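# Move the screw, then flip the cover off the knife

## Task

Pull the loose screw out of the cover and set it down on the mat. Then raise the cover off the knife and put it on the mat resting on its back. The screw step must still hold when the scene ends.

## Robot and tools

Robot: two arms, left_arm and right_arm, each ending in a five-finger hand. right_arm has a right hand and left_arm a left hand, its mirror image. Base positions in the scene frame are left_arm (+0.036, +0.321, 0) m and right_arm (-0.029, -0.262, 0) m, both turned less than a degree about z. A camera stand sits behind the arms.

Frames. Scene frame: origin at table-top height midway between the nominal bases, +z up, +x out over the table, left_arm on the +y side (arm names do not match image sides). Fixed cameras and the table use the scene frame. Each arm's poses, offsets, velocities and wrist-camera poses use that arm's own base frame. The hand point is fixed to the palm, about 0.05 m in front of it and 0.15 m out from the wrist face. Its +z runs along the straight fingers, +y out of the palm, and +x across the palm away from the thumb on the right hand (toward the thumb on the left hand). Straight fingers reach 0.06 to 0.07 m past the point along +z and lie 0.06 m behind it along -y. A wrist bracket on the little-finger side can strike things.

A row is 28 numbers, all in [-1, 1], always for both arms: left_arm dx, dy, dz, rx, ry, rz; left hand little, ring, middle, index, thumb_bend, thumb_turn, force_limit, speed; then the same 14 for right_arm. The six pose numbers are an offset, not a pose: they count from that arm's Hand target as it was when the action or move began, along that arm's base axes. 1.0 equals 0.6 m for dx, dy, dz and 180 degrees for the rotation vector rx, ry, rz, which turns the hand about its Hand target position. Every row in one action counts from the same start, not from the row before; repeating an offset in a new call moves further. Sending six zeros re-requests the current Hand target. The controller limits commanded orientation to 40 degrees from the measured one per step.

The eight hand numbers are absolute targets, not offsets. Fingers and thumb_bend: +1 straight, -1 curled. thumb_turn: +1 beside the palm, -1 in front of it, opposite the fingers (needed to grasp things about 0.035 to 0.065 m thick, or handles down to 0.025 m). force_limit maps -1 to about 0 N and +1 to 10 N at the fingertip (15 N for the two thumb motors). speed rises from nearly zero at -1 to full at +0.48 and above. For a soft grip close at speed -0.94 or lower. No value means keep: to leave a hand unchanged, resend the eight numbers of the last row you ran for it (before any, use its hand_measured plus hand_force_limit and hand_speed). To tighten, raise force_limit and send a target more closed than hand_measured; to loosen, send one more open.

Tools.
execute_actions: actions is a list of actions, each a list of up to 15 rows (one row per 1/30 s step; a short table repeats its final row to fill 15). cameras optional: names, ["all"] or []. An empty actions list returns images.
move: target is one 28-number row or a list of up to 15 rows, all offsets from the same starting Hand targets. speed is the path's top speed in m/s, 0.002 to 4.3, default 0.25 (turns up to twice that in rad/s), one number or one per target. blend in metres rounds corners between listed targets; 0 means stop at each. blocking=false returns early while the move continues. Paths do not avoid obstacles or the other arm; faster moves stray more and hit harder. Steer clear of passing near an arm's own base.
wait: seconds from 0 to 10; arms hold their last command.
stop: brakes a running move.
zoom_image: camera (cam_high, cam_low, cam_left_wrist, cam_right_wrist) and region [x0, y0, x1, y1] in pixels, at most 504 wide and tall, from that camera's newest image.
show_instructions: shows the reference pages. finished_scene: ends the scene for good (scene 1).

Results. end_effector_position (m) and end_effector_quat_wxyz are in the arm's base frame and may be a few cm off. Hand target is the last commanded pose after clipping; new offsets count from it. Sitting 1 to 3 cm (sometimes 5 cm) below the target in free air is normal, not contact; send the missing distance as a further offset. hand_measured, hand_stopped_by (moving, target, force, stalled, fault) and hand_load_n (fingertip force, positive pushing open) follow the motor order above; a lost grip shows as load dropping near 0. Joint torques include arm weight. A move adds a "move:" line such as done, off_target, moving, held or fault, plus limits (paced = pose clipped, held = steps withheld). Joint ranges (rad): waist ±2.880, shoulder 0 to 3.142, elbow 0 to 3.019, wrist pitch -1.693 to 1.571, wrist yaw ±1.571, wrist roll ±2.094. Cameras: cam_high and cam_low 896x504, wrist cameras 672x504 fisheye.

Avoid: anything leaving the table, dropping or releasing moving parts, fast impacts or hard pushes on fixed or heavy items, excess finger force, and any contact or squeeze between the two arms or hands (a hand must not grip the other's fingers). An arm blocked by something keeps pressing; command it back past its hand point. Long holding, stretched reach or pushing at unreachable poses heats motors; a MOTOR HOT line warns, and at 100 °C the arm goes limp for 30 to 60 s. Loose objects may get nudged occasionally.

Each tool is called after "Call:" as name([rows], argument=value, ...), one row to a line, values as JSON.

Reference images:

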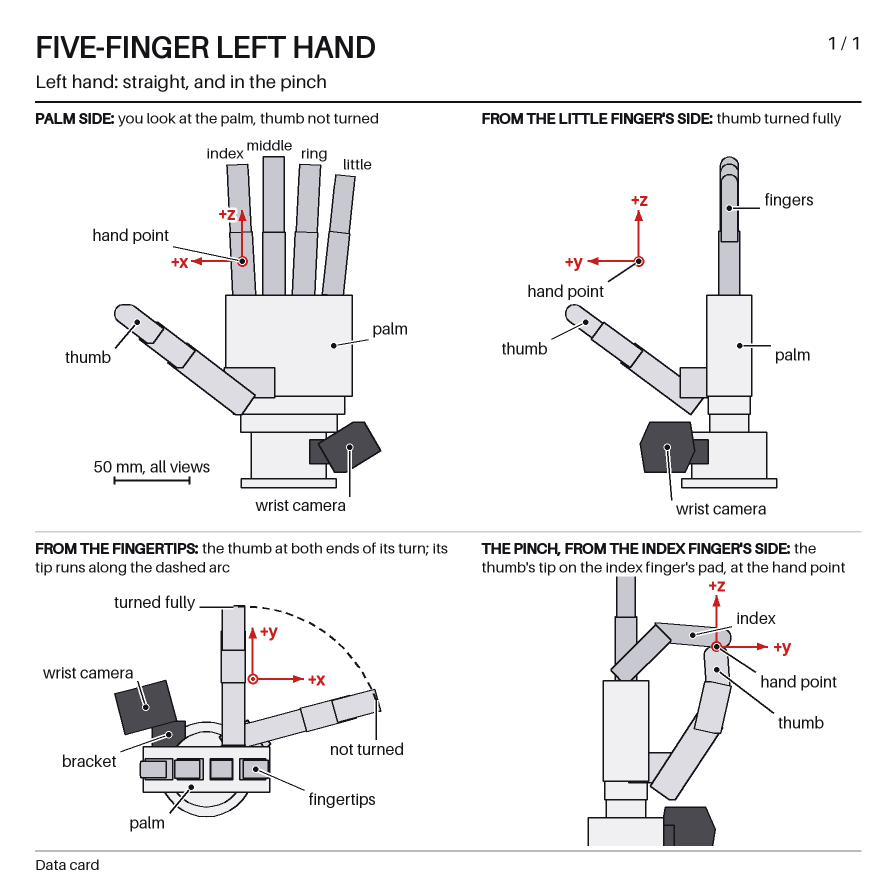

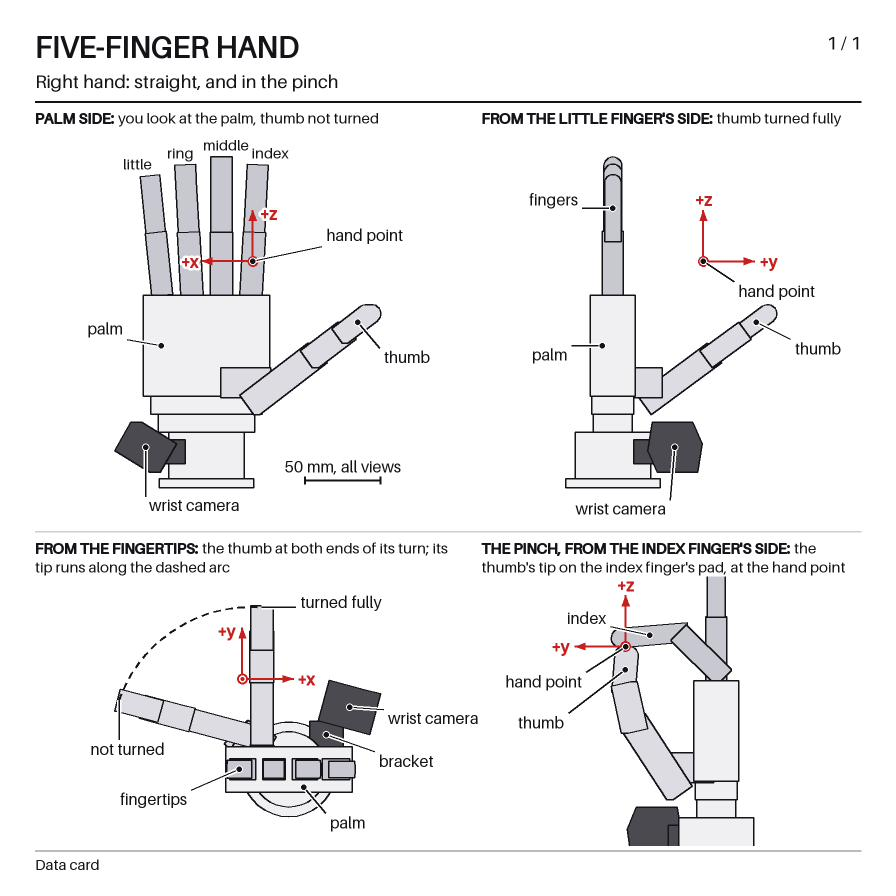

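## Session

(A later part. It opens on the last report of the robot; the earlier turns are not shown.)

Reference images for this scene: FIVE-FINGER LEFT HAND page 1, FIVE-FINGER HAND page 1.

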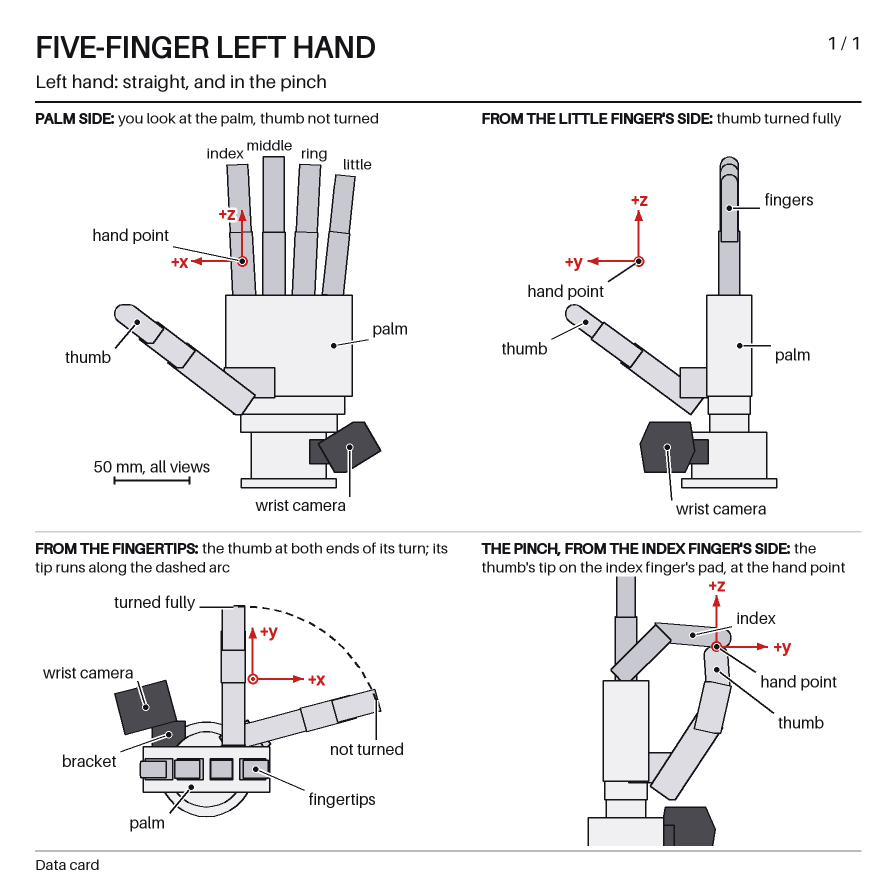

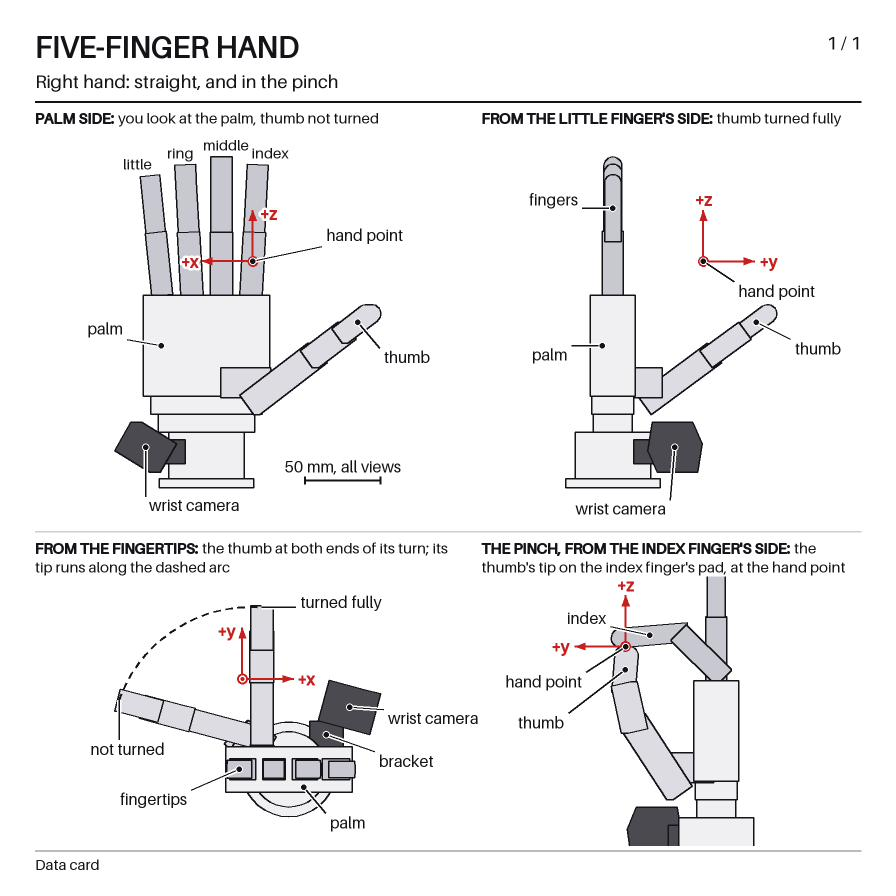

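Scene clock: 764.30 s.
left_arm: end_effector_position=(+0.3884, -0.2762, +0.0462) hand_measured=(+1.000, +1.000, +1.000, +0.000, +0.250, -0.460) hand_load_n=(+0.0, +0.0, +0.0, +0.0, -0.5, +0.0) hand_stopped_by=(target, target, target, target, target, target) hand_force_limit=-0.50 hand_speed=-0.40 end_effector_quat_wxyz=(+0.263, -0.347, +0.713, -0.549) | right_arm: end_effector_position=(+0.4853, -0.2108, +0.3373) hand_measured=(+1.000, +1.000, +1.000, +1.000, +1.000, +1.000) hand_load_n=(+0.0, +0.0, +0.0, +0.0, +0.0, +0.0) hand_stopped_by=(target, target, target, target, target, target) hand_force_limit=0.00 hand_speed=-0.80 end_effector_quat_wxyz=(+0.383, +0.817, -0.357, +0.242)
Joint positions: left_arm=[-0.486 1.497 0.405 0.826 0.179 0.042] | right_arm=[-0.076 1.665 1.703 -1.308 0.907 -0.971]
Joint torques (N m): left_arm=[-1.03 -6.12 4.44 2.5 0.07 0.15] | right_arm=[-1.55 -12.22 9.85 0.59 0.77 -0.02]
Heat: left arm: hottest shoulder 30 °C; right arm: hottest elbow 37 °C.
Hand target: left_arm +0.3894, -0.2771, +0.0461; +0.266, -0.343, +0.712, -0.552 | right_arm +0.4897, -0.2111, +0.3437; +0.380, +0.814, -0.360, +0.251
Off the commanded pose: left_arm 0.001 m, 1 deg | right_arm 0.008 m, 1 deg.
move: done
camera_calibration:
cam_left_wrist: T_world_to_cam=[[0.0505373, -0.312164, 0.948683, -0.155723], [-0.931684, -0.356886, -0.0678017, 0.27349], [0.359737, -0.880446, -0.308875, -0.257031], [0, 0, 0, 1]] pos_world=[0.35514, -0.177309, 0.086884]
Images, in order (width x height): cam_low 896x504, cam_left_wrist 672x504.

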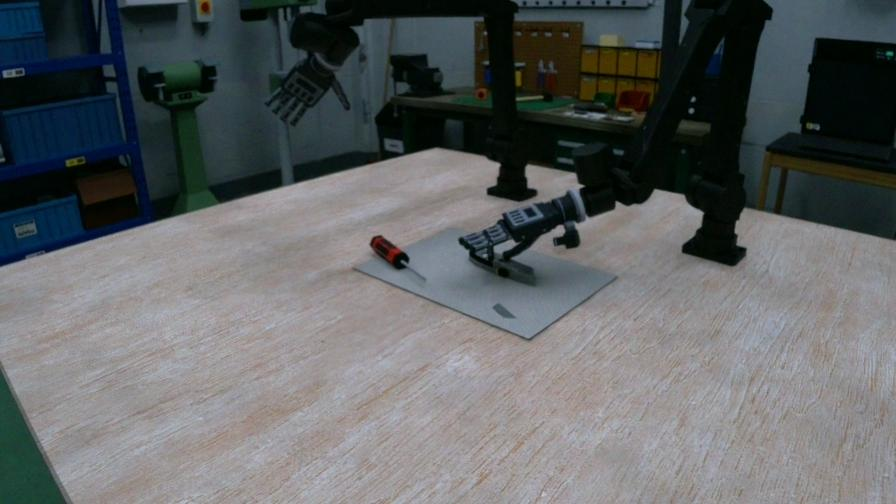

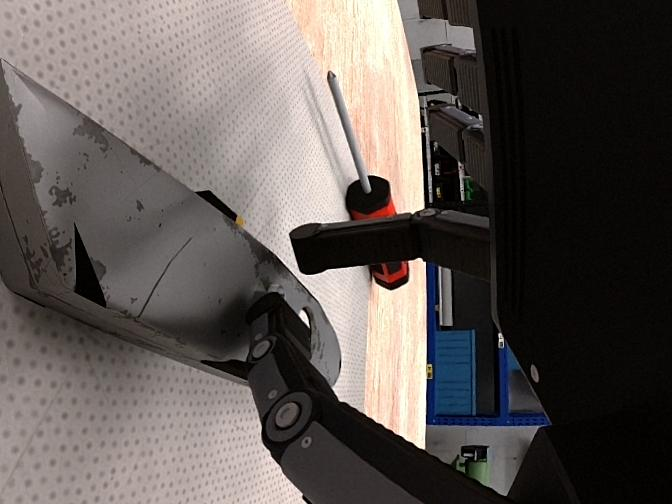

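Call:
execute_actions([
  [[0,0,0,0,0,0,1,1,1,-0.3,0.25,-0.46,-0.6,-0.94,0,0,0,0,0,0,1,1,1,1,1,1,0,-0.8]],
], cameras=["cam_left_wrist", "cam_low"])

Call:
zoom_image(camera="cam_left_wrist", region=[230, 210, 350, 320])

Call:
zoom_image(camera="cam_low", region=[480, 235, 530, 275])

Scene clock: 769.80 s.
left_arm: end_effector_position=(+0.3890, -0.2765, +0.0473) hand_measured=(+1.000, +1.000, +1.000, -0.292, +0.250, -0.460) hand_load_n=(+0.0, +0.0, +0.0, +2.0, +0.0, +0.0) hand_stopped_by=(target, target, target, force, target, target) hand_force_limit=-0.60 hand_speed=-0.94 end_effector_quat_wxyz=(+0.264, -0.346, +0.712, -0.551) | right_arm: end_effector_position=(+0.4853, -0.2108, +0.3373) hand_measured=(+1.000, +1.000, +1.000, +1.000, +1.000, +1.000) hand_load_n=(+0.0, +0.0, -0.5, +0.0, +0.0, +0.0) hand_stopped_by=(target, target, target, target, target, target) hand_force_limit=0.00 hand_speed=-0.80 end_effector_quat_wxyz=(+0.383, +0.817, -0.357, +0.242)
Joint positions: left_arm=[-0.486 1.497 0.405 0.831 0.179 0.042] | right_arm=[-0.076 1.665 1.703 -1.308 0.907 -0.971]
Joint torques (N m): left_arm=[-0.97 -6.18 4.45 2.19 0.07 0.15] | right_arm=[-1.61 -12.4 9.89 0.61 0.76 -0.03]
Heat: left arm: hottest shoulder 30 °C; right arm: hottest elbow 37 °C.
Hand target: left_arm +0.3894, -0.2771, +0.0462; +0.266, -0.343, +0.712, -0.552 | right_arm +0.4897, -0.2111, +0.3437; +0.380, +0.814, -0.360, +0.251
Off the commanded pose: left_arm 0.001 m, 1 deg | right_arm 0.008 m, 1 deg.
camera_calibration:
cam_left_wrist: T_world_to_cam=[[0.0463692, -0.309979, 0.949612, -0.154781], [-0.931383, -0.357036, -0.071067, 0.274003], [0.361075, -0.881157, -0.305265, -0.258026], [0, 0, 0, 1]] pos_world=[0.355545, -0.177511, 0.0876879]
Images, in order (width x height): cam_low 896x504, cam_left_wrist 672x504.

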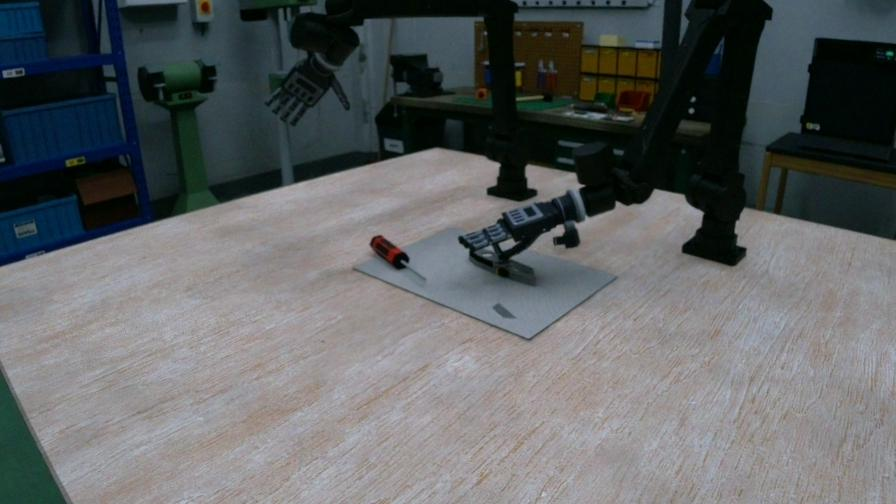

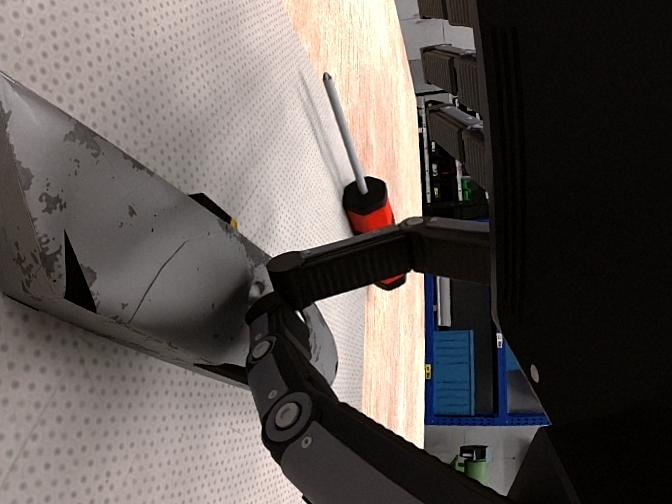

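Scaled by 4.200 from the camera's 672x504 image, which has a finer 960x720 frame.

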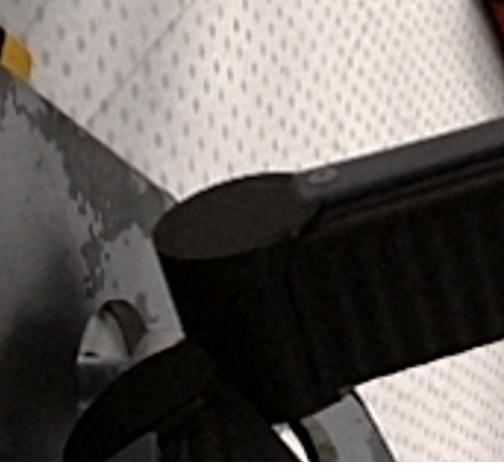

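Scaled by 10.080 from the camera's 896x504 image, which has a finer 1280x720 frame.

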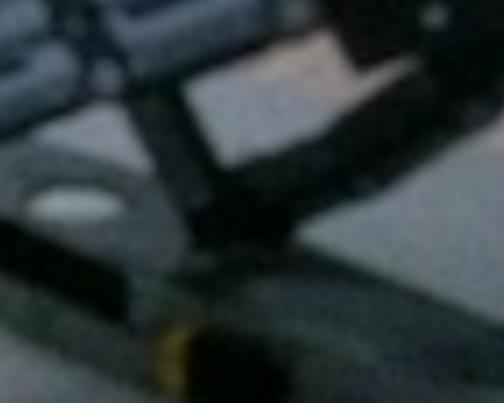

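Call:
move([
  [0.0, 0.0, 0.02, 0, 0, 0, 1, 1, 1, 0.0, 0.25, -0.46, -0.5, -0.6, 0, 0, 0, 0, 0, 0, 1, 1, 1, 1, 1, 1, 0, -0.8],
  [0.045, -0.033, 0.055, 0, 0, 0, 1, 1, 1, 0.0, 0.30, -0.48, -0.5, -0.4, 0, 0, 0, 0, 0, 0, 1, 1, 1, 1, 1, 1, 0, -0.8],
  [0.0062, -0.0058, 0.008, 0, 0, 0, 1, 1, 1, 0.0, 0.30, -0.48, -0.5, -0.4, 0, 0, 0, 0, 0, 0, 1, 1, 1, 1, 1, 1, 0, -0.8],
], speed=0.07, cameras=["cam_left_wrist", "cam_low"])

Call:
zoom_image(camera="cam_left_wrist", region=[230, 210, 350, 320])

Call:
zoom_image(camera="cam_low", region=[480, 235, 530, 275])

Scene clock: 801.63 s.
left_arm: end_effector_position=(+0.3913, -0.2783, +0.0492) hand_measured=(+1.000, +1.000, +1.000, +0.000, +0.300, -0.480) hand_load_n=(+0.0, +0.0, +0.0, +0.0, +0.5, +0.0) hand_stopped_by=(target, target, target, target, target, target) hand_force_limit=-0.50 hand_speed=-0.40 end_effector_quat_wxyz=(+0.263, -0.348, +0.714, -0.547) | right_arm: end_effector_position=(+0.4853, -0.2108, +0.3373) hand_measured=(+1.000, +1.000, +1.000, +1.000, +1.000, +1.000) hand_load_n=(+0.0, +0.0, +0.0, +0.0, +0.0, +0.0) hand_stopped_by=(target, target, target, target, target, target) hand_force_limit=0.00 hand_speed=-0.80 end_effector_quat_wxyz=(+0.383, +0.817, -0.357, +0.242)
Joint positions: left_arm=[-0.489 1.489 0.418 0.802 0.174 0.042] | right_arm=[-0.076 1.665 1.703 -1.308 0.907 -0.971]
Joint torques (N m): left_arm=[-1.14 -6.36 4.79 2.3 0.1 0.13] | right_arm=[-1.85 -12.34 9.84 0.59 0.78 -0.02]
Heat: left arm: hottest shoulder 30 °C; right arm: hottest elbow 37 °C.
Hand target: left_arm +0.3932, -0.2806, +0.0510; +0.266, -0.343, +0.712, -0.552 | right_arm +0.4897, -0.2111, +0.3437; +0.380, +0.814, -0.360, +0.251
Off the commanded pose: left_arm 0.003 m, 1 deg | right_arm 0.008 m, 1 deg.
move: done; target 2's new numbers were sent with left_arm's hand 0.025 m and 2 deg from that target
camera_calibration:
cam_left_wrist: T_world_to_cam=[[0.053662, -0.31489, 0.94761, -0.161312], [-0.931253, -0.358287, -0.0663228, 0.27497], [0.3604, -0.878905, -0.312469, -0.258649], [0, 0, 0, 1]] pos_world=[0.35794, -0.179605, 0.0902785]
Images, in order (width x height): cam_low 896x504, cam_left_wrist 672x504.

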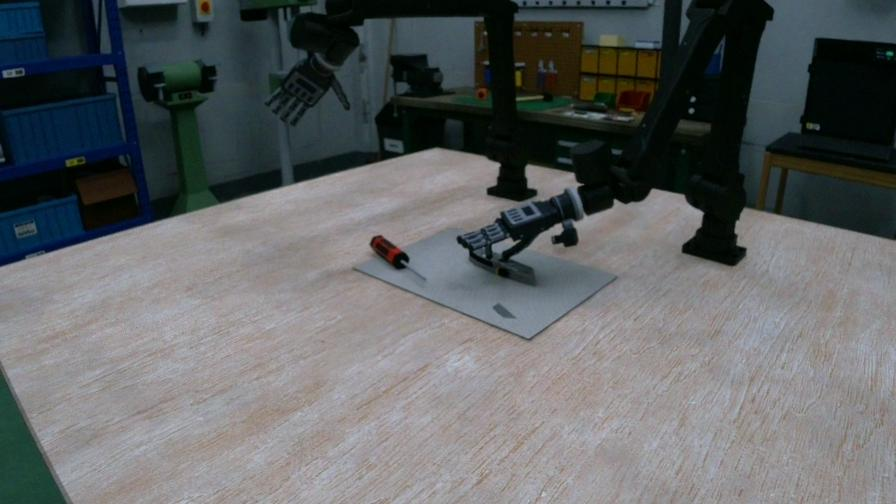

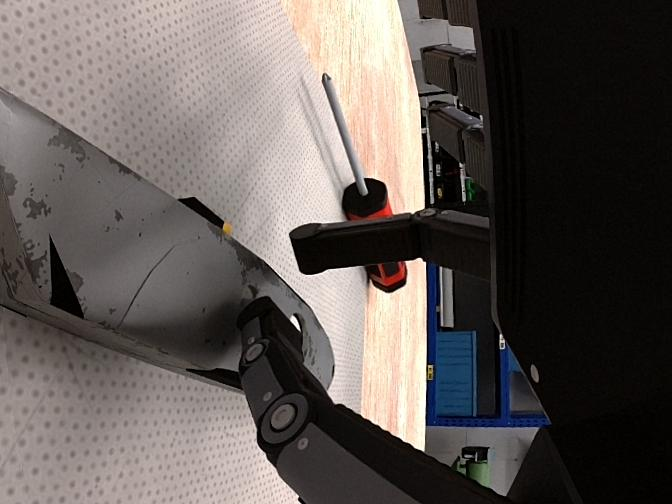

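Scaled by 4.200 from the camera's 672x504 image, which has a finer 960x720 frame.

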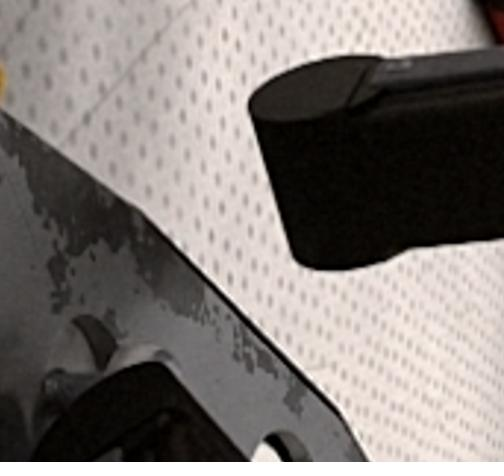

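Scaled by 10.080 from the camera's 896x504 image, which has a finer 1280x720 frame.

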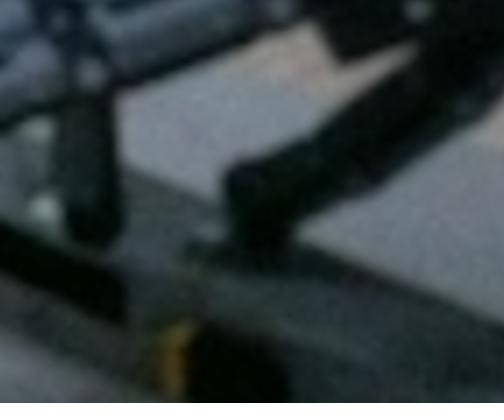

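Call:
move(target=[-0.001, 0, -0.0065, 0, 0, 0, 1, 1, 1, 0.0, 0.30, -0.48, -0.5, -0.4, 0, 0, 0, 0, 0, 0, 1, 1, 1, 1, 1, 1, 0, -0.8], speed=0.03, cameras=["cam_left_wrist", "cam_low"])

Call:
zoom_image(camera="cam_left_wrist", region=[230, 210, 350, 320])

Call:
zoom_image(camera="cam_low", region=[480, 235, 530, 275])

Scene clock: 810.37 s.
left_arm: end_effector_position=(+0.3916, -0.2784, +0.0476) hand_measured=(+1.000, +1.000, +1.000, +0.000, +0.300, -0.480) hand_load_n=(+0.0, +0.0, +0.0, +0.0, +0.0, +0.0) hand_stopped_by=(target, target, target, target, target, target) hand_force_limit=-0.50 hand_speed=-0.40 end_effector_quat_wxyz=(+0.264, -0.347, +0.713, -0.549) | right_arm: end_effector_position=(+0.4853, -0.2108, +0.3373) hand_measured=(+1.000, +1.000, +1.000, +1.000, +1.000, +1.000) hand_load_n=(+0.0, +0.0, +0.0, +0.0, +0.0, +0.0) hand_stopped_by=(target, target, target, target, target, target) hand_force_limit=0.00 hand_speed=-0.80 end_effector_quat_wxyz=(+0.383, +0.817, -0.357, +0.242)
Joint positions: left_arm=[-0.489 1.5 0.415 0.821 0.174 0.042] | right_arm=[-0.076 1.665 1.703 -1.308 0.907 -0.971]
Joint torques (N m): left_arm=[-1.2 -6.01 4.64 2.24 0.06 0.13] | right_arm=[-1.79 -12.16 9.87 0.64 0.76 0]
Heat: left arm: hottest shoulder 30 °C; right arm: hottest elbow 37 °C.
Hand target: left_arm +0.3926, -0.2806, +0.0471; +0.266, -0.343, +0.712, -0.552 | right_arm +0.4897, -0.2111, +0.3437; +0.380, +0.814, -0.360, +0.251
Off the commanded pose: left_arm 0.002 m, 1 deg | right_arm 0.008 m, 1 deg.
move: done
camera_calibration:
cam_left_wrist: T_world_to_cam=[[0.0488394, -0.312335, 0.948716, -0.15734], [-0.930881, -0.358531, -0.070114, 0.275093], [0.362043, -0.879717, -0.308257, -0.260419], [0, 0, 0, 1]] pos_world=[0.358047, -0.179608, 0.0882831]
Images, in order (width x height): cam_low 896x504, cam_left_wrist 672x504.

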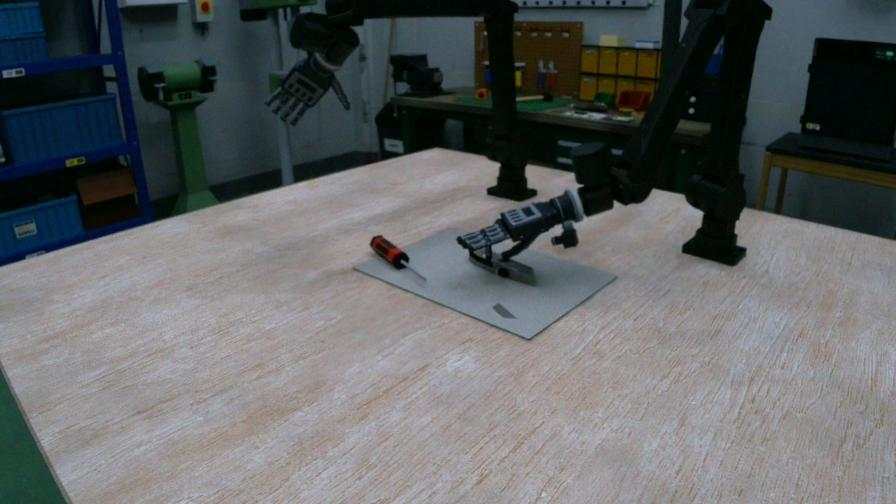

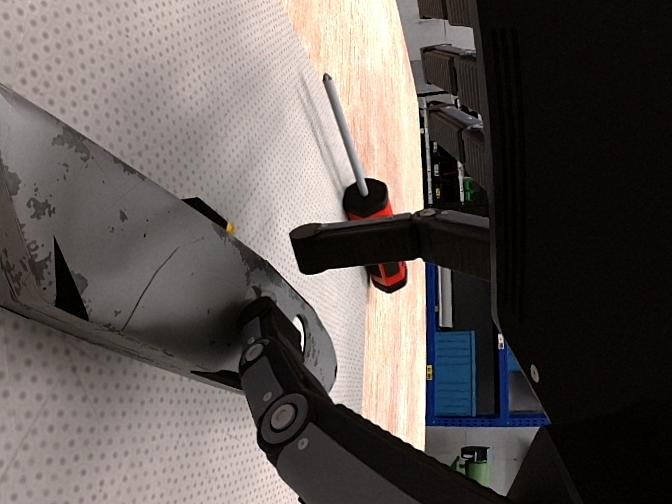

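Scaled by 4.200 from the camera's 672x504 image, which has a finer 960x720 frame.

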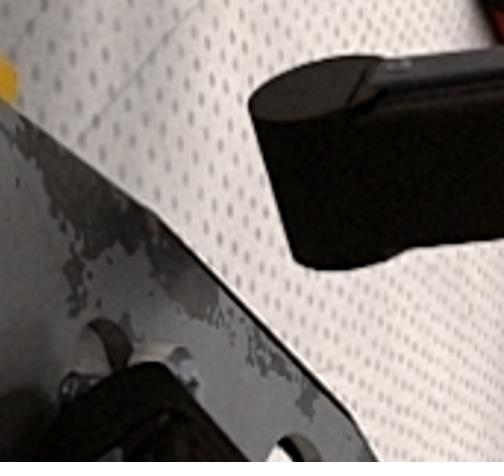

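Scaled by 10.080 from the camera's 896x504 image, which has a finer 1280x720 frame.

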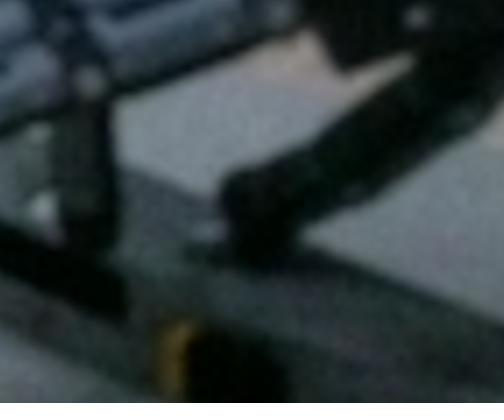

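Call:
execute_actions([
  [[0,0,0,0,0,0,1,1,1,-0.35,0.3,-0.48,-0.6,-0.94,0,0,0,0,0,0,1,1,1,1,1,1,0,-0.8]],
], cameras=["cam_left_wrist", "cam_low"])

Call:
zoom_image(camera="cam_left_wrist", region=[230, 210, 350, 320])

Call:
zoom_image(camera="cam_low", region=[480, 235, 530, 275])

Scene clock: 820.60 s.
left_arm: end_effector_position=(+0.3916, -0.2784, +0.0476) hand_measured=(+1.000, +1.000, +1.000, -0.338, +0.300, -0.480) hand_load_n=(+0.0, +0.0, +0.0, +2.5, +1.0, +0.0) hand_stopped_by=(target, target, target, force, target, target) hand_force_limit=-0.60 hand_speed=-0.94 end_effector_quat_wxyz=(+0.264, -0.347, +0.713, -0.549) | right_arm: end_effector_position=(+0.4853, -0.2108, +0.3373) hand_measured=(+1.000, +1.000, +1.000, +1.000, +1.000, +1.000) hand_load_n=(+0.0, +0.0, +0.0, +0.0, +0.0, +0.0) hand_stopped_by=(target, target, target, target, target, target) hand_force_limit=0.00 hand_speed=-0.80 end_effector_quat_wxyz=(+0.383, +0.817, -0.357, +0.242)
Joint positions: left_arm=[-0.489 1.5 0.415 0.821 0.174 0.042] | right_arm=[-0.076 1.665 1.703 -1.308 0.907 -0.971]
Joint torques (N m): left_arm=[-1.2 -6.01 4.66 2.32 0.06 0.13] | right_arm=[-1.73 -12.16 9.87 0.66 0.78 -0.02]
Heat: left arm: hottest shoulder 30 °C; right arm: hottest elbow 37 °C.
Hand target: left_arm +0.3926, -0.2806, +0.0471; +0.266, -0.343, +0.712, -0.552 | right_arm +0.4897, -0.2111, +0.3437; +0.380, +0.814, -0.360, +0.251
Off the commanded pose: left_arm 0.002 m, 1 deg | right_arm 0.008 m, 1 deg.
camera_calibration:
cam_left_wrist: T_world_to_cam=[[0.0488394, -0.312335, 0.948716, -0.15734], [-0.930881, -0.358531, -0.070114, 0.275093], [0.362043, -0.879717, -0.308257, -0.260419], [0, 0, 0, 1]] pos_world=[0.358047, -0.179608, 0.0882831]
Images, in order (width x height): cam_low 896x504, cam_left_wrist 672x504.

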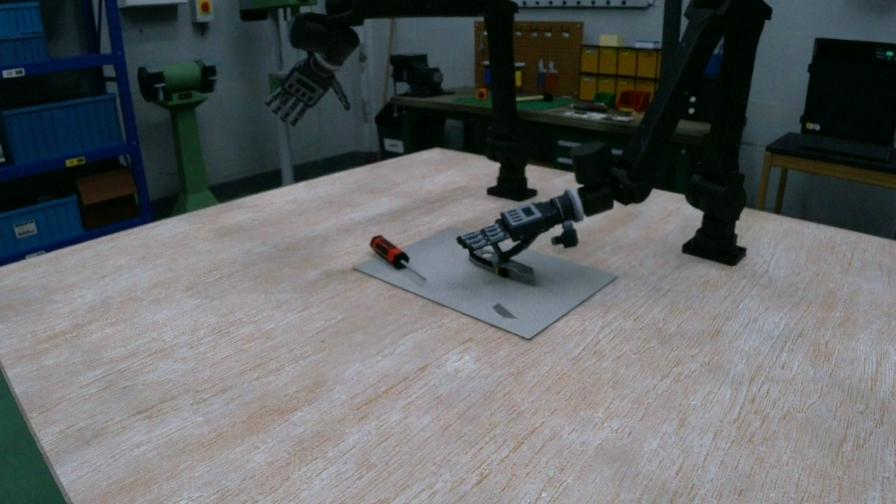

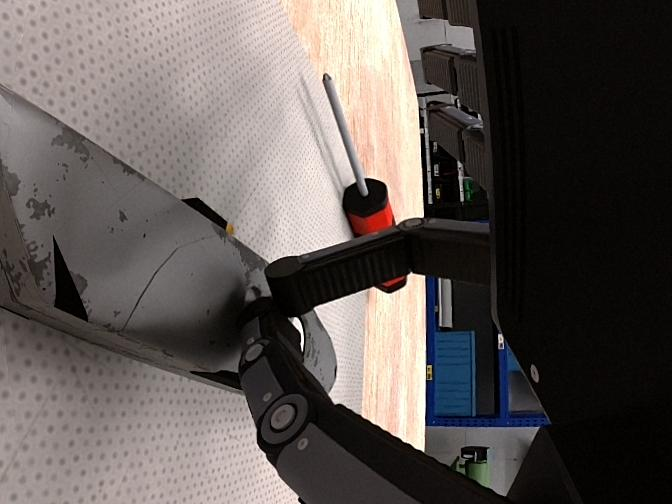

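Scaled by 4.200 from the camera's 672x504 image, which has a finer 960x720 frame.

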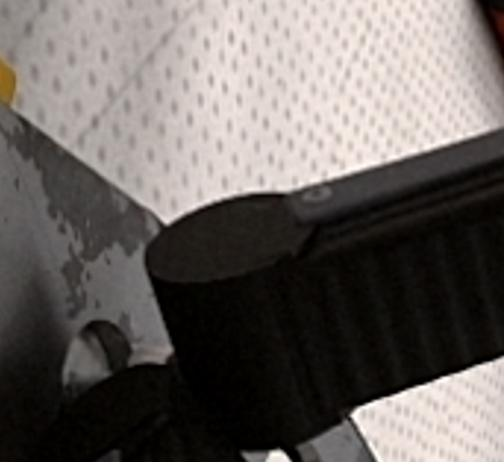

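Scaled by 10.080 from the camera's 896x504 image, which has a finer 1280x720 frame.

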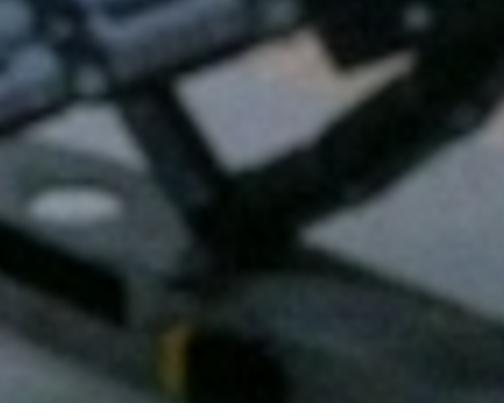

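Call:
execute_actions([
  [[0,0,0,0,0,0,1,1,1,0.0,0.3,-0.48,-0.6,-0.5,0,0,0,0,0,0,1,1,1,1,1,1,0,-0.8]],
], cameras=["cam_left_wrist"])

Call:
zoom_image(camera="cam_left_wrist", region=[230, 250, 330, 340])

Scene clock: 843.70 s.
left_arm: end_effector_position=(+0.3916, -0.2784, +0.0475) hand_measured=(+1.000, +1.000, +1.000, +0.000, +0.300, -0.480) hand_load_n=(+0.0, +0.0, +0.0, +0.0, +0.0, +0.0) hand_stopped_by=(target, target, target, target, target, target) hand_force_limit=-0.60 hand_speed=-0.50 end_effector_quat_wxyz=(+0.264, -0.347, +0.713, -0.549) | right_arm: end_effector_position=(+0.4853, -0.2108, +0.3373) hand_measured=(+1.000, +1.000, +1.000, +1.000, +1.000, +1.000) hand_load_n=(+0.0, +0.0, -0.5, +0.0, +0.0, +0.0) hand_stopped_by=(target, target, target, target, target, target) hand_force_limit=0.00 hand_speed=-0.80 end_effector_quat_wxyz=(+0.383, +0.817, -0.357, +0.242)
Joint positions: left_arm=[-0.489 1.501 0.415 0.821 0.174 0.042] | right_arm=[-0.076 1.665 1.703 -1.308 0.907 -0.971]
Joint torques (N m): left_arm=[-1.2 -6.12 4.66 2.33 0.06 0.13] | right_arm=[-1.55 -12.28 9.85 0.65 0.78 -0.03]
Heat: left arm: hottest shoulder 30 °C; right arm: hottest elbow 37 °C.
Hand target: left_arm +0.3926, -0.2806, +0.0470; +0.266, -0.343, +0.712, -0.552 | right_arm +0.4897, -0.2111, +0.3437; +0.380, +0.814, -0.360, +0.251
Off the commanded pose: left_arm 0.002 m, 1 deg | right_arm 0.008 m, 1 deg.
camera_calibration:
cam_left_wrist: T_world_to_cam=[[0.0492155, -0.312518, 0.948636, -0.157406], [-0.930897, -0.358547, -0.0698243, 0.275063], [0.361952, -0.879646, -0.308568, -0.260377], [0, 0, 0, 1]] pos_world=[0.358046, -0.179608, 0.0881828]
Images, in order (width x height): cam_left_wrist 672x504.

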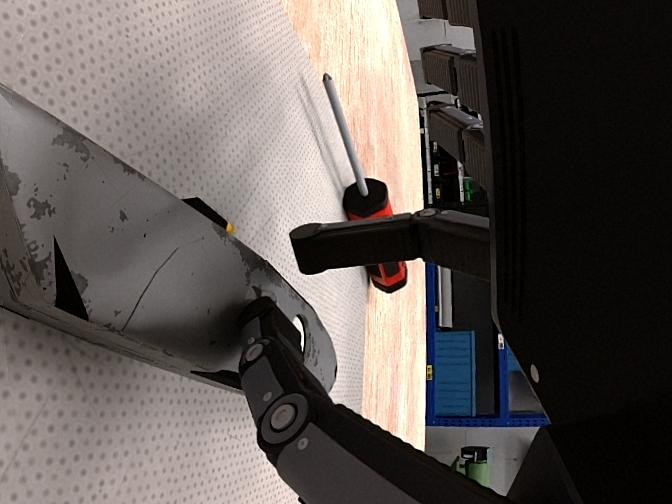

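Scaled by 5.040 from the camera's 672x504 image, which has a finer 960x720 frame.

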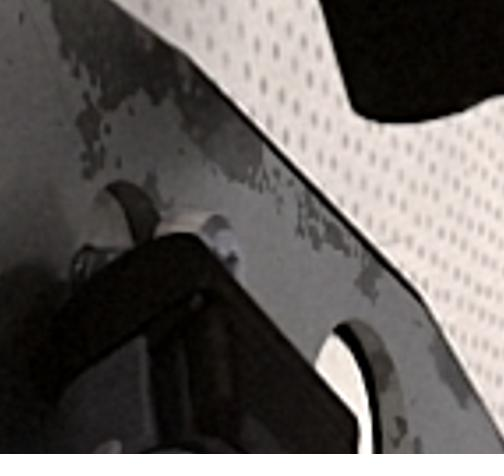

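Call:
move(target=[0, 0, -0.006, 0, 0, 0, 1, 1, 1, 0.0, 0.30, -0.48, -0.5, -0.4, 0, 0, 0, 0, 0, 0, 1, 1, 1, 1, 1, 1, 0, -0.8], speed=0.03, cameras=["cam_left_wrist"])

Call:
zoom_image(camera="cam_left_wrist", region=[230, 250, 330, 340])

Scene clock: 849.70 s.
left_arm: end_effector_position=(+0.3916, -0.2785, +0.0472) hand_measured=(+1.000, +1.000, +1.000, +0.000, +0.300, -0.480) hand_load_n=(+0.0, +0.0, +0.0, +0.0, -0.5, +0.0) hand_stopped_by=(target, target, target, target, target, target) hand_force_limit=-0.50 hand_speed=-0.40 end_effector_quat_wxyz=(+0.266, -0.346, +0.711, -0.552) | right_arm: end_effector_position=(+0.4853, -0.2108, +0.3373) hand_measured=(+1.000, +1.000, +1.000, +1.000, +1.000, +1.000) hand_load_n=(+0.0, +0.0, +0.0, +0.0, +0.0, +0.0) hand_stopped_by=(target, target, target, target, target, target) hand_force_limit=0.00 hand_speed=-0.80 end_effector_quat_wxyz=(+0.383, +0.817, -0.357, +0.242)
Joint positions: left_arm=[-0.489 1.508 0.411 0.841 0.175 0.042] | right_arm=[-0.076 1.665 1.703 -1.308 0.907 -0.971]
Joint torques (N m): left_arm=[-1.14 -5.48 4.74 2.14 0.06 0.14] | right_arm=[-1.67 -12.28 9.88 0.62 0.76 -0.04]
Heat: left arm: hottest shoulder 30 °C; right arm: hottest elbow 37 °C.
Hand target: left_arm +0.3926, -0.2806, +0.0434; +0.266, -0.343, +0.712, -0.552 | right_arm +0.4897, -0.2111, +0.3437; +0.380, +0.814, -0.360, +0.251
Off the commanded pose: left_arm 0.004 m, 0 deg | right_arm 0.008 m, 1 deg.
move: done
camera_calibration:
cam_left_wrist: T_world_to_cam=[[0.0417619, -0.308534, 0.950296, -0.153218], [-0.93049, -0.358454, -0.0754883, 0.275179], [0.363928, -0.881089, -0.302058, -0.262152], [0, 0, 0, 1]] pos_world=[0.357855, -0.179613, 0.0871901]
Images, in order (width x height): cam_left_wrist 672x504.

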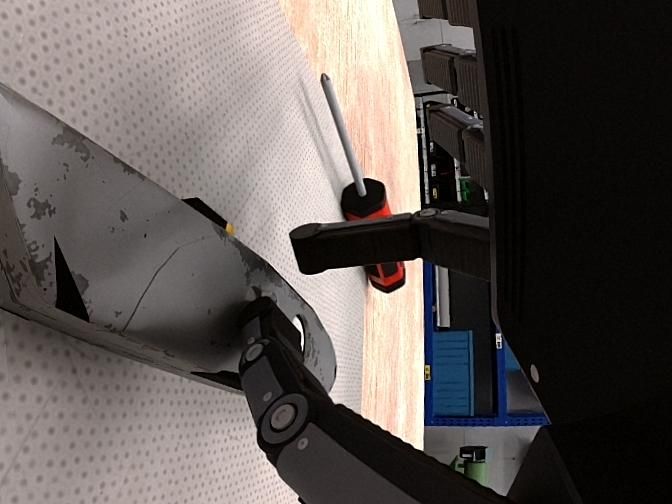

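Scaled by 5.040 from the camera's 672x504 image, which has a finer 960x720 frame.

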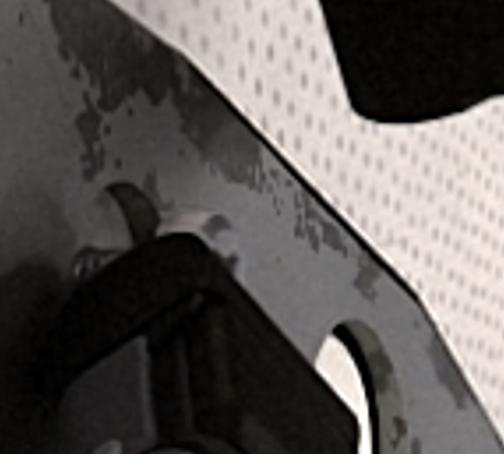

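Call:
move([
  [0.0, 0.0, 0.03, 0, 0, 0, 1, 1, 1, 0.0, 0.3, -0.48, -0.5, -0.6, 0, 0, 0, 0, 0, 0, 1, 1, 1, 1, 1, 1, 0, -0.8],
  [0.04, -0.028, 0.055, 0, 0, 0, 1, 1, 1, 0.0, 0.26, -0.455, -0.5, -0.4, 0, 0, 0, 0, 0, 0, 1, 1, 1, 1, 1, 1, 0, -0.8],
  [0.0003, 0.0028, 0.0133, 0, 0, 0, 1, 1, 1, 0.0, 0.26, -0.455, -0.5, -0.4, 0, 0, 0, 0, 0, 0, 1, 1, 1, 1, 1, 1, 0, -0.8],
], speed=0.07, cameras=["cam_left_wrist", "cam_low"])

Call:
zoom_image(camera="cam_left_wrist", region=[230, 250, 330, 340])

Call:
zoom_image(camera="cam_low", region=[480, 235, 530, 275])

Scene clock: 901.20 s.
left_arm: end_effector_position=(+0.3897, -0.2787, +0.0501) hand_measured=(+1.000, +1.000, +1.000, +0.000, +0.260, -0.454) hand_load_n=(+0.0, +0.0, +0.5, +0.0, +0.0, +0.0) hand_stopped_by=(target, target, target, target, target, target) hand_force_limit=-0.50 hand_speed=-0.40 end_effector_quat_wxyz=(+0.261, -0.347, +0.715, -0.548) | right_arm: end_effector_position=(+0.4853, -0.2108, +0.3373) hand_measured=(+1.000, +1.000, +1.000, +1.000, +1.000, +1.000) hand_load_n=(+0.0, +0.0, +0.0, +0.0, +0.0, +0.0) hand_stopped_by=(target, target, target, target, target, target) hand_force_limit=0.00 hand_speed=-0.80 end_effector_quat_wxyz=(+0.383, +0.817, -0.357, +0.242)
Joint positions: left_arm=[-0.489 1.484 0.415 0.8 0.178 0.042] | right_arm=[-0.076 1.665 1.703 -1.308 0.907 -0.971]
Joint torques (N m): left_arm=[-0.67 -6.24 4.77 2.36 0.1 0.15] | right_arm=[-1.79 -12.34 9.94 0.61 0.77 -0.03]
Heat: left arm: hottest shoulder 30 °C; right arm: hottest elbow 37 °C.
Hand target: left_arm +0.3929, -0.2788, +0.0515; +0.266, -0.343, +0.712, -0.552 | right_arm +0.4897, -0.2111, +0.3437; +0.380, +0.814, -0.360, +0.251
Off the commanded pose: left_arm 0.003 m, 1 deg | right_arm 0.008 m, 1 deg.
move: done; target 2's new numbers were sent with left_arm's hand 0.022 m and 2 deg from that target
camera_calibration:
cam_left_wrist: T_world_to_cam=[[0.0521075, -0.313919, 0.948019, -0.161385], [-0.93279, -0.354316, -0.0660548, 0.275157], [0.356634, -0.88086, -0.311283, -0.25729], [0, 0, 0, 1]] pos_world=[0.356832, -0.179806, 0.091081]
Images, in order (width x height): cam_low 896x504, cam_left_wrist 672x504.

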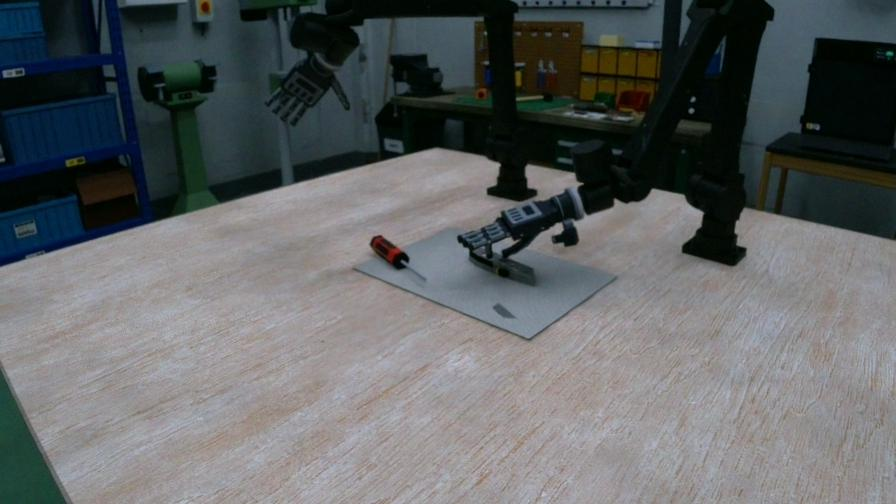

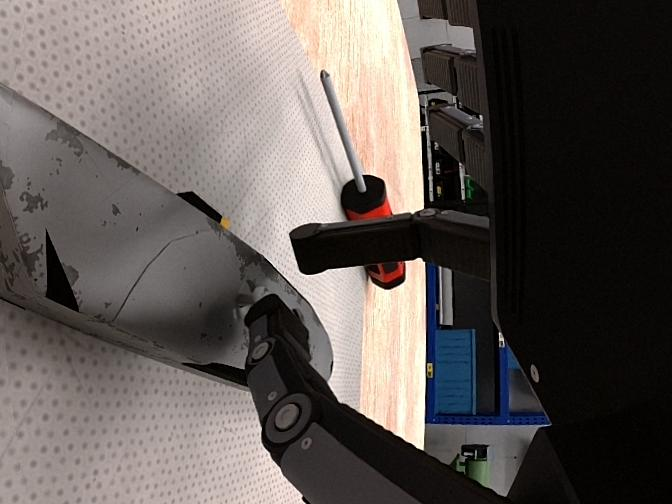

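Scaled by 5.040 from the camera's 672x504 image, which has a finer 960x720 frame.

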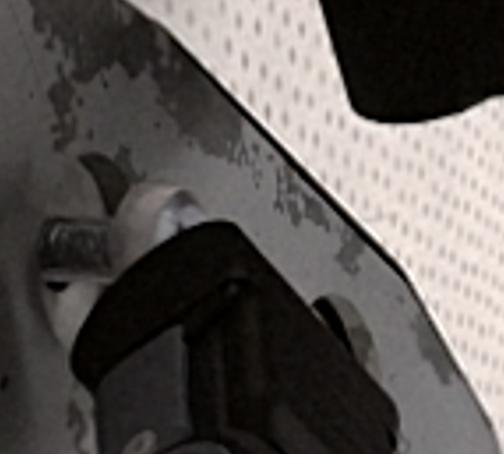

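Scaled by 10.080 from the camera's 896x504 image, which has a finer 1280x720 frame.

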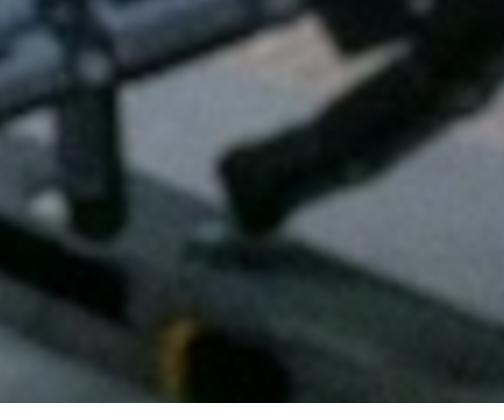

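Call:
move(target=[-0.0015, 0.001, -0.007, 0, 0, 0, 1, 1, 1, 0.0, 0.26, -0.455, -0.5, -0.4, 0, 0, 0, 0, 0, 0, 1, 1, 1, 1, 1, 1, 0, -0.8], speed=0.03, cameras=["cam_left_wrist", "cam_low"])

Call:
zoom_image(camera="cam_left_wrist", region=[230, 250, 330, 340])

Call:
zoom_image(camera="cam_low", region=[480, 235, 530, 275])

Scene clock: 910.47 s.
left_arm: end_effector_position=(+0.3890, -0.2783, +0.0463) hand_measured=(+1.000, +1.000, +1.000, +0.000, +0.260, -0.454) hand_load_n=(+0.0, +0.0, +0.0, +0.0, +0.0, +0.0) hand_stopped_by=(target, target, target, target, target, target) hand_force_limit=-0.50 hand_speed=-0.40 end_effector_quat_wxyz=(+0.261, -0.347, +0.715, -0.549) | right_arm: end_effector_position=(+0.4853, -0.2108, +0.3373) hand_measured=(+1.000, +1.000, +1.000, +1.000, +1.000, +1.000) hand_load_n=(+0.0, +0.0, +0.0, +0.0, +0.0, +0.0) hand_stopped_by=(target, target, target, target, target, target) hand_force_limit=0.00 hand_speed=-0.80 end_effector_quat_wxyz=(+0.383, +0.817, -0.357, +0.242)
Joint positions: left_arm=[-0.489 1.499 0.411 0.819 0.179 0.042] | right_arm=[-0.076 1.665 1.703 -1.308 0.907 -0.971]
Joint torques (N m): left_arm=[-0.67 -6.3 4.62 2.44 0.1 0.15] | right_arm=[-1.61 -11.93 9.87 0.66 0.77 -0.01]
Heat: left arm: hottest shoulder 30 °C; right arm: hottest elbow 37 °C.
Hand target: left_arm +0.3920, -0.2782, +0.0472; +0.266, -0.343, +0.712, -0.552 | right_arm +0.4897, -0.2111, +0.3437; +0.380, +0.814, -0.360, +0.251
Off the commanded pose: left_arm 0.003 m, 1 deg | right_arm 0.008 m, 1 deg.
move: done
camera_calibration:
cam_left_wrist: T_world_to_cam=[[0.051341, -0.313544, 0.948185, -0.1572], [-0.932907, -0.353919, -0.0665195, 0.274542], [0.356438, -0.881153, -0.310678, -0.257938], [0, 0, 0, 1]] pos_world=[0.356132, -0.179406, 0.0871817]
Images, in order (width x height): cam_low 896x504, cam_left_wrist 672x504.

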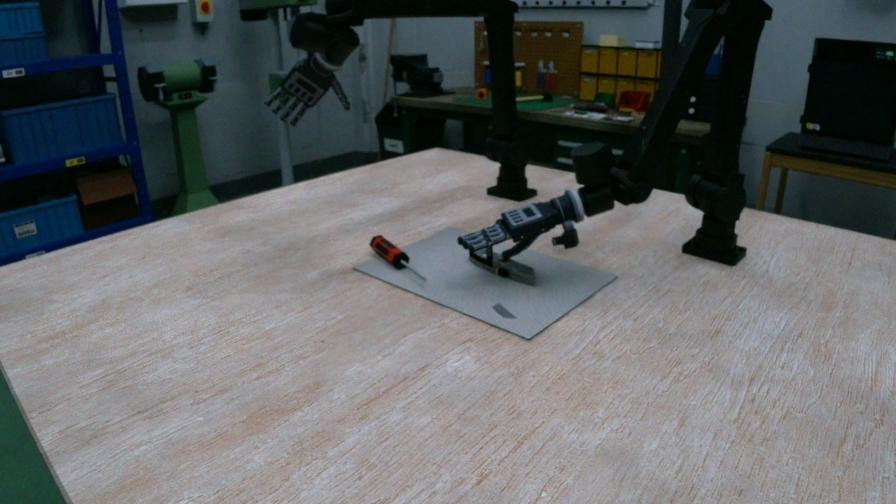

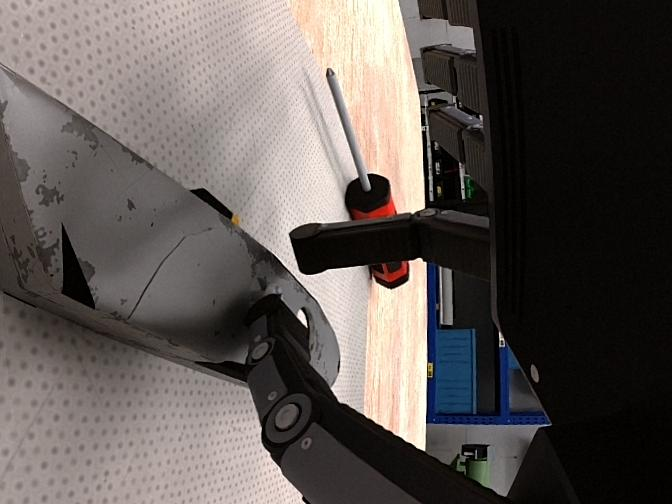

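Scaled by 5.040 from the camera's 672x504 image, which has a finer 960x720 frame.

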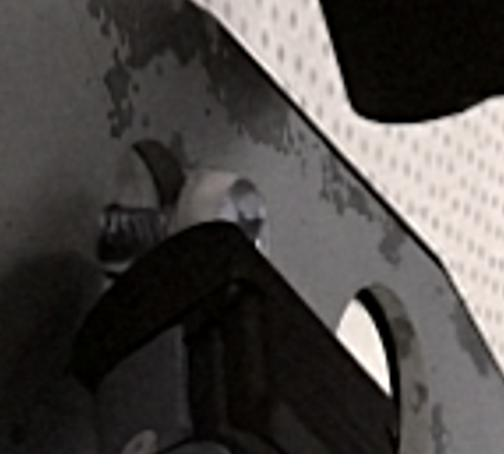

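Scaled by 10.080 from the camera's 896x504 image, which has a finer 1280x720 frame.

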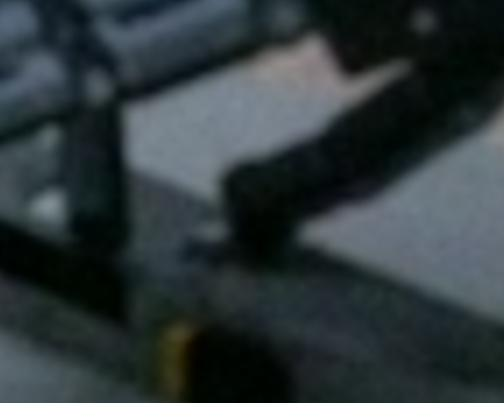

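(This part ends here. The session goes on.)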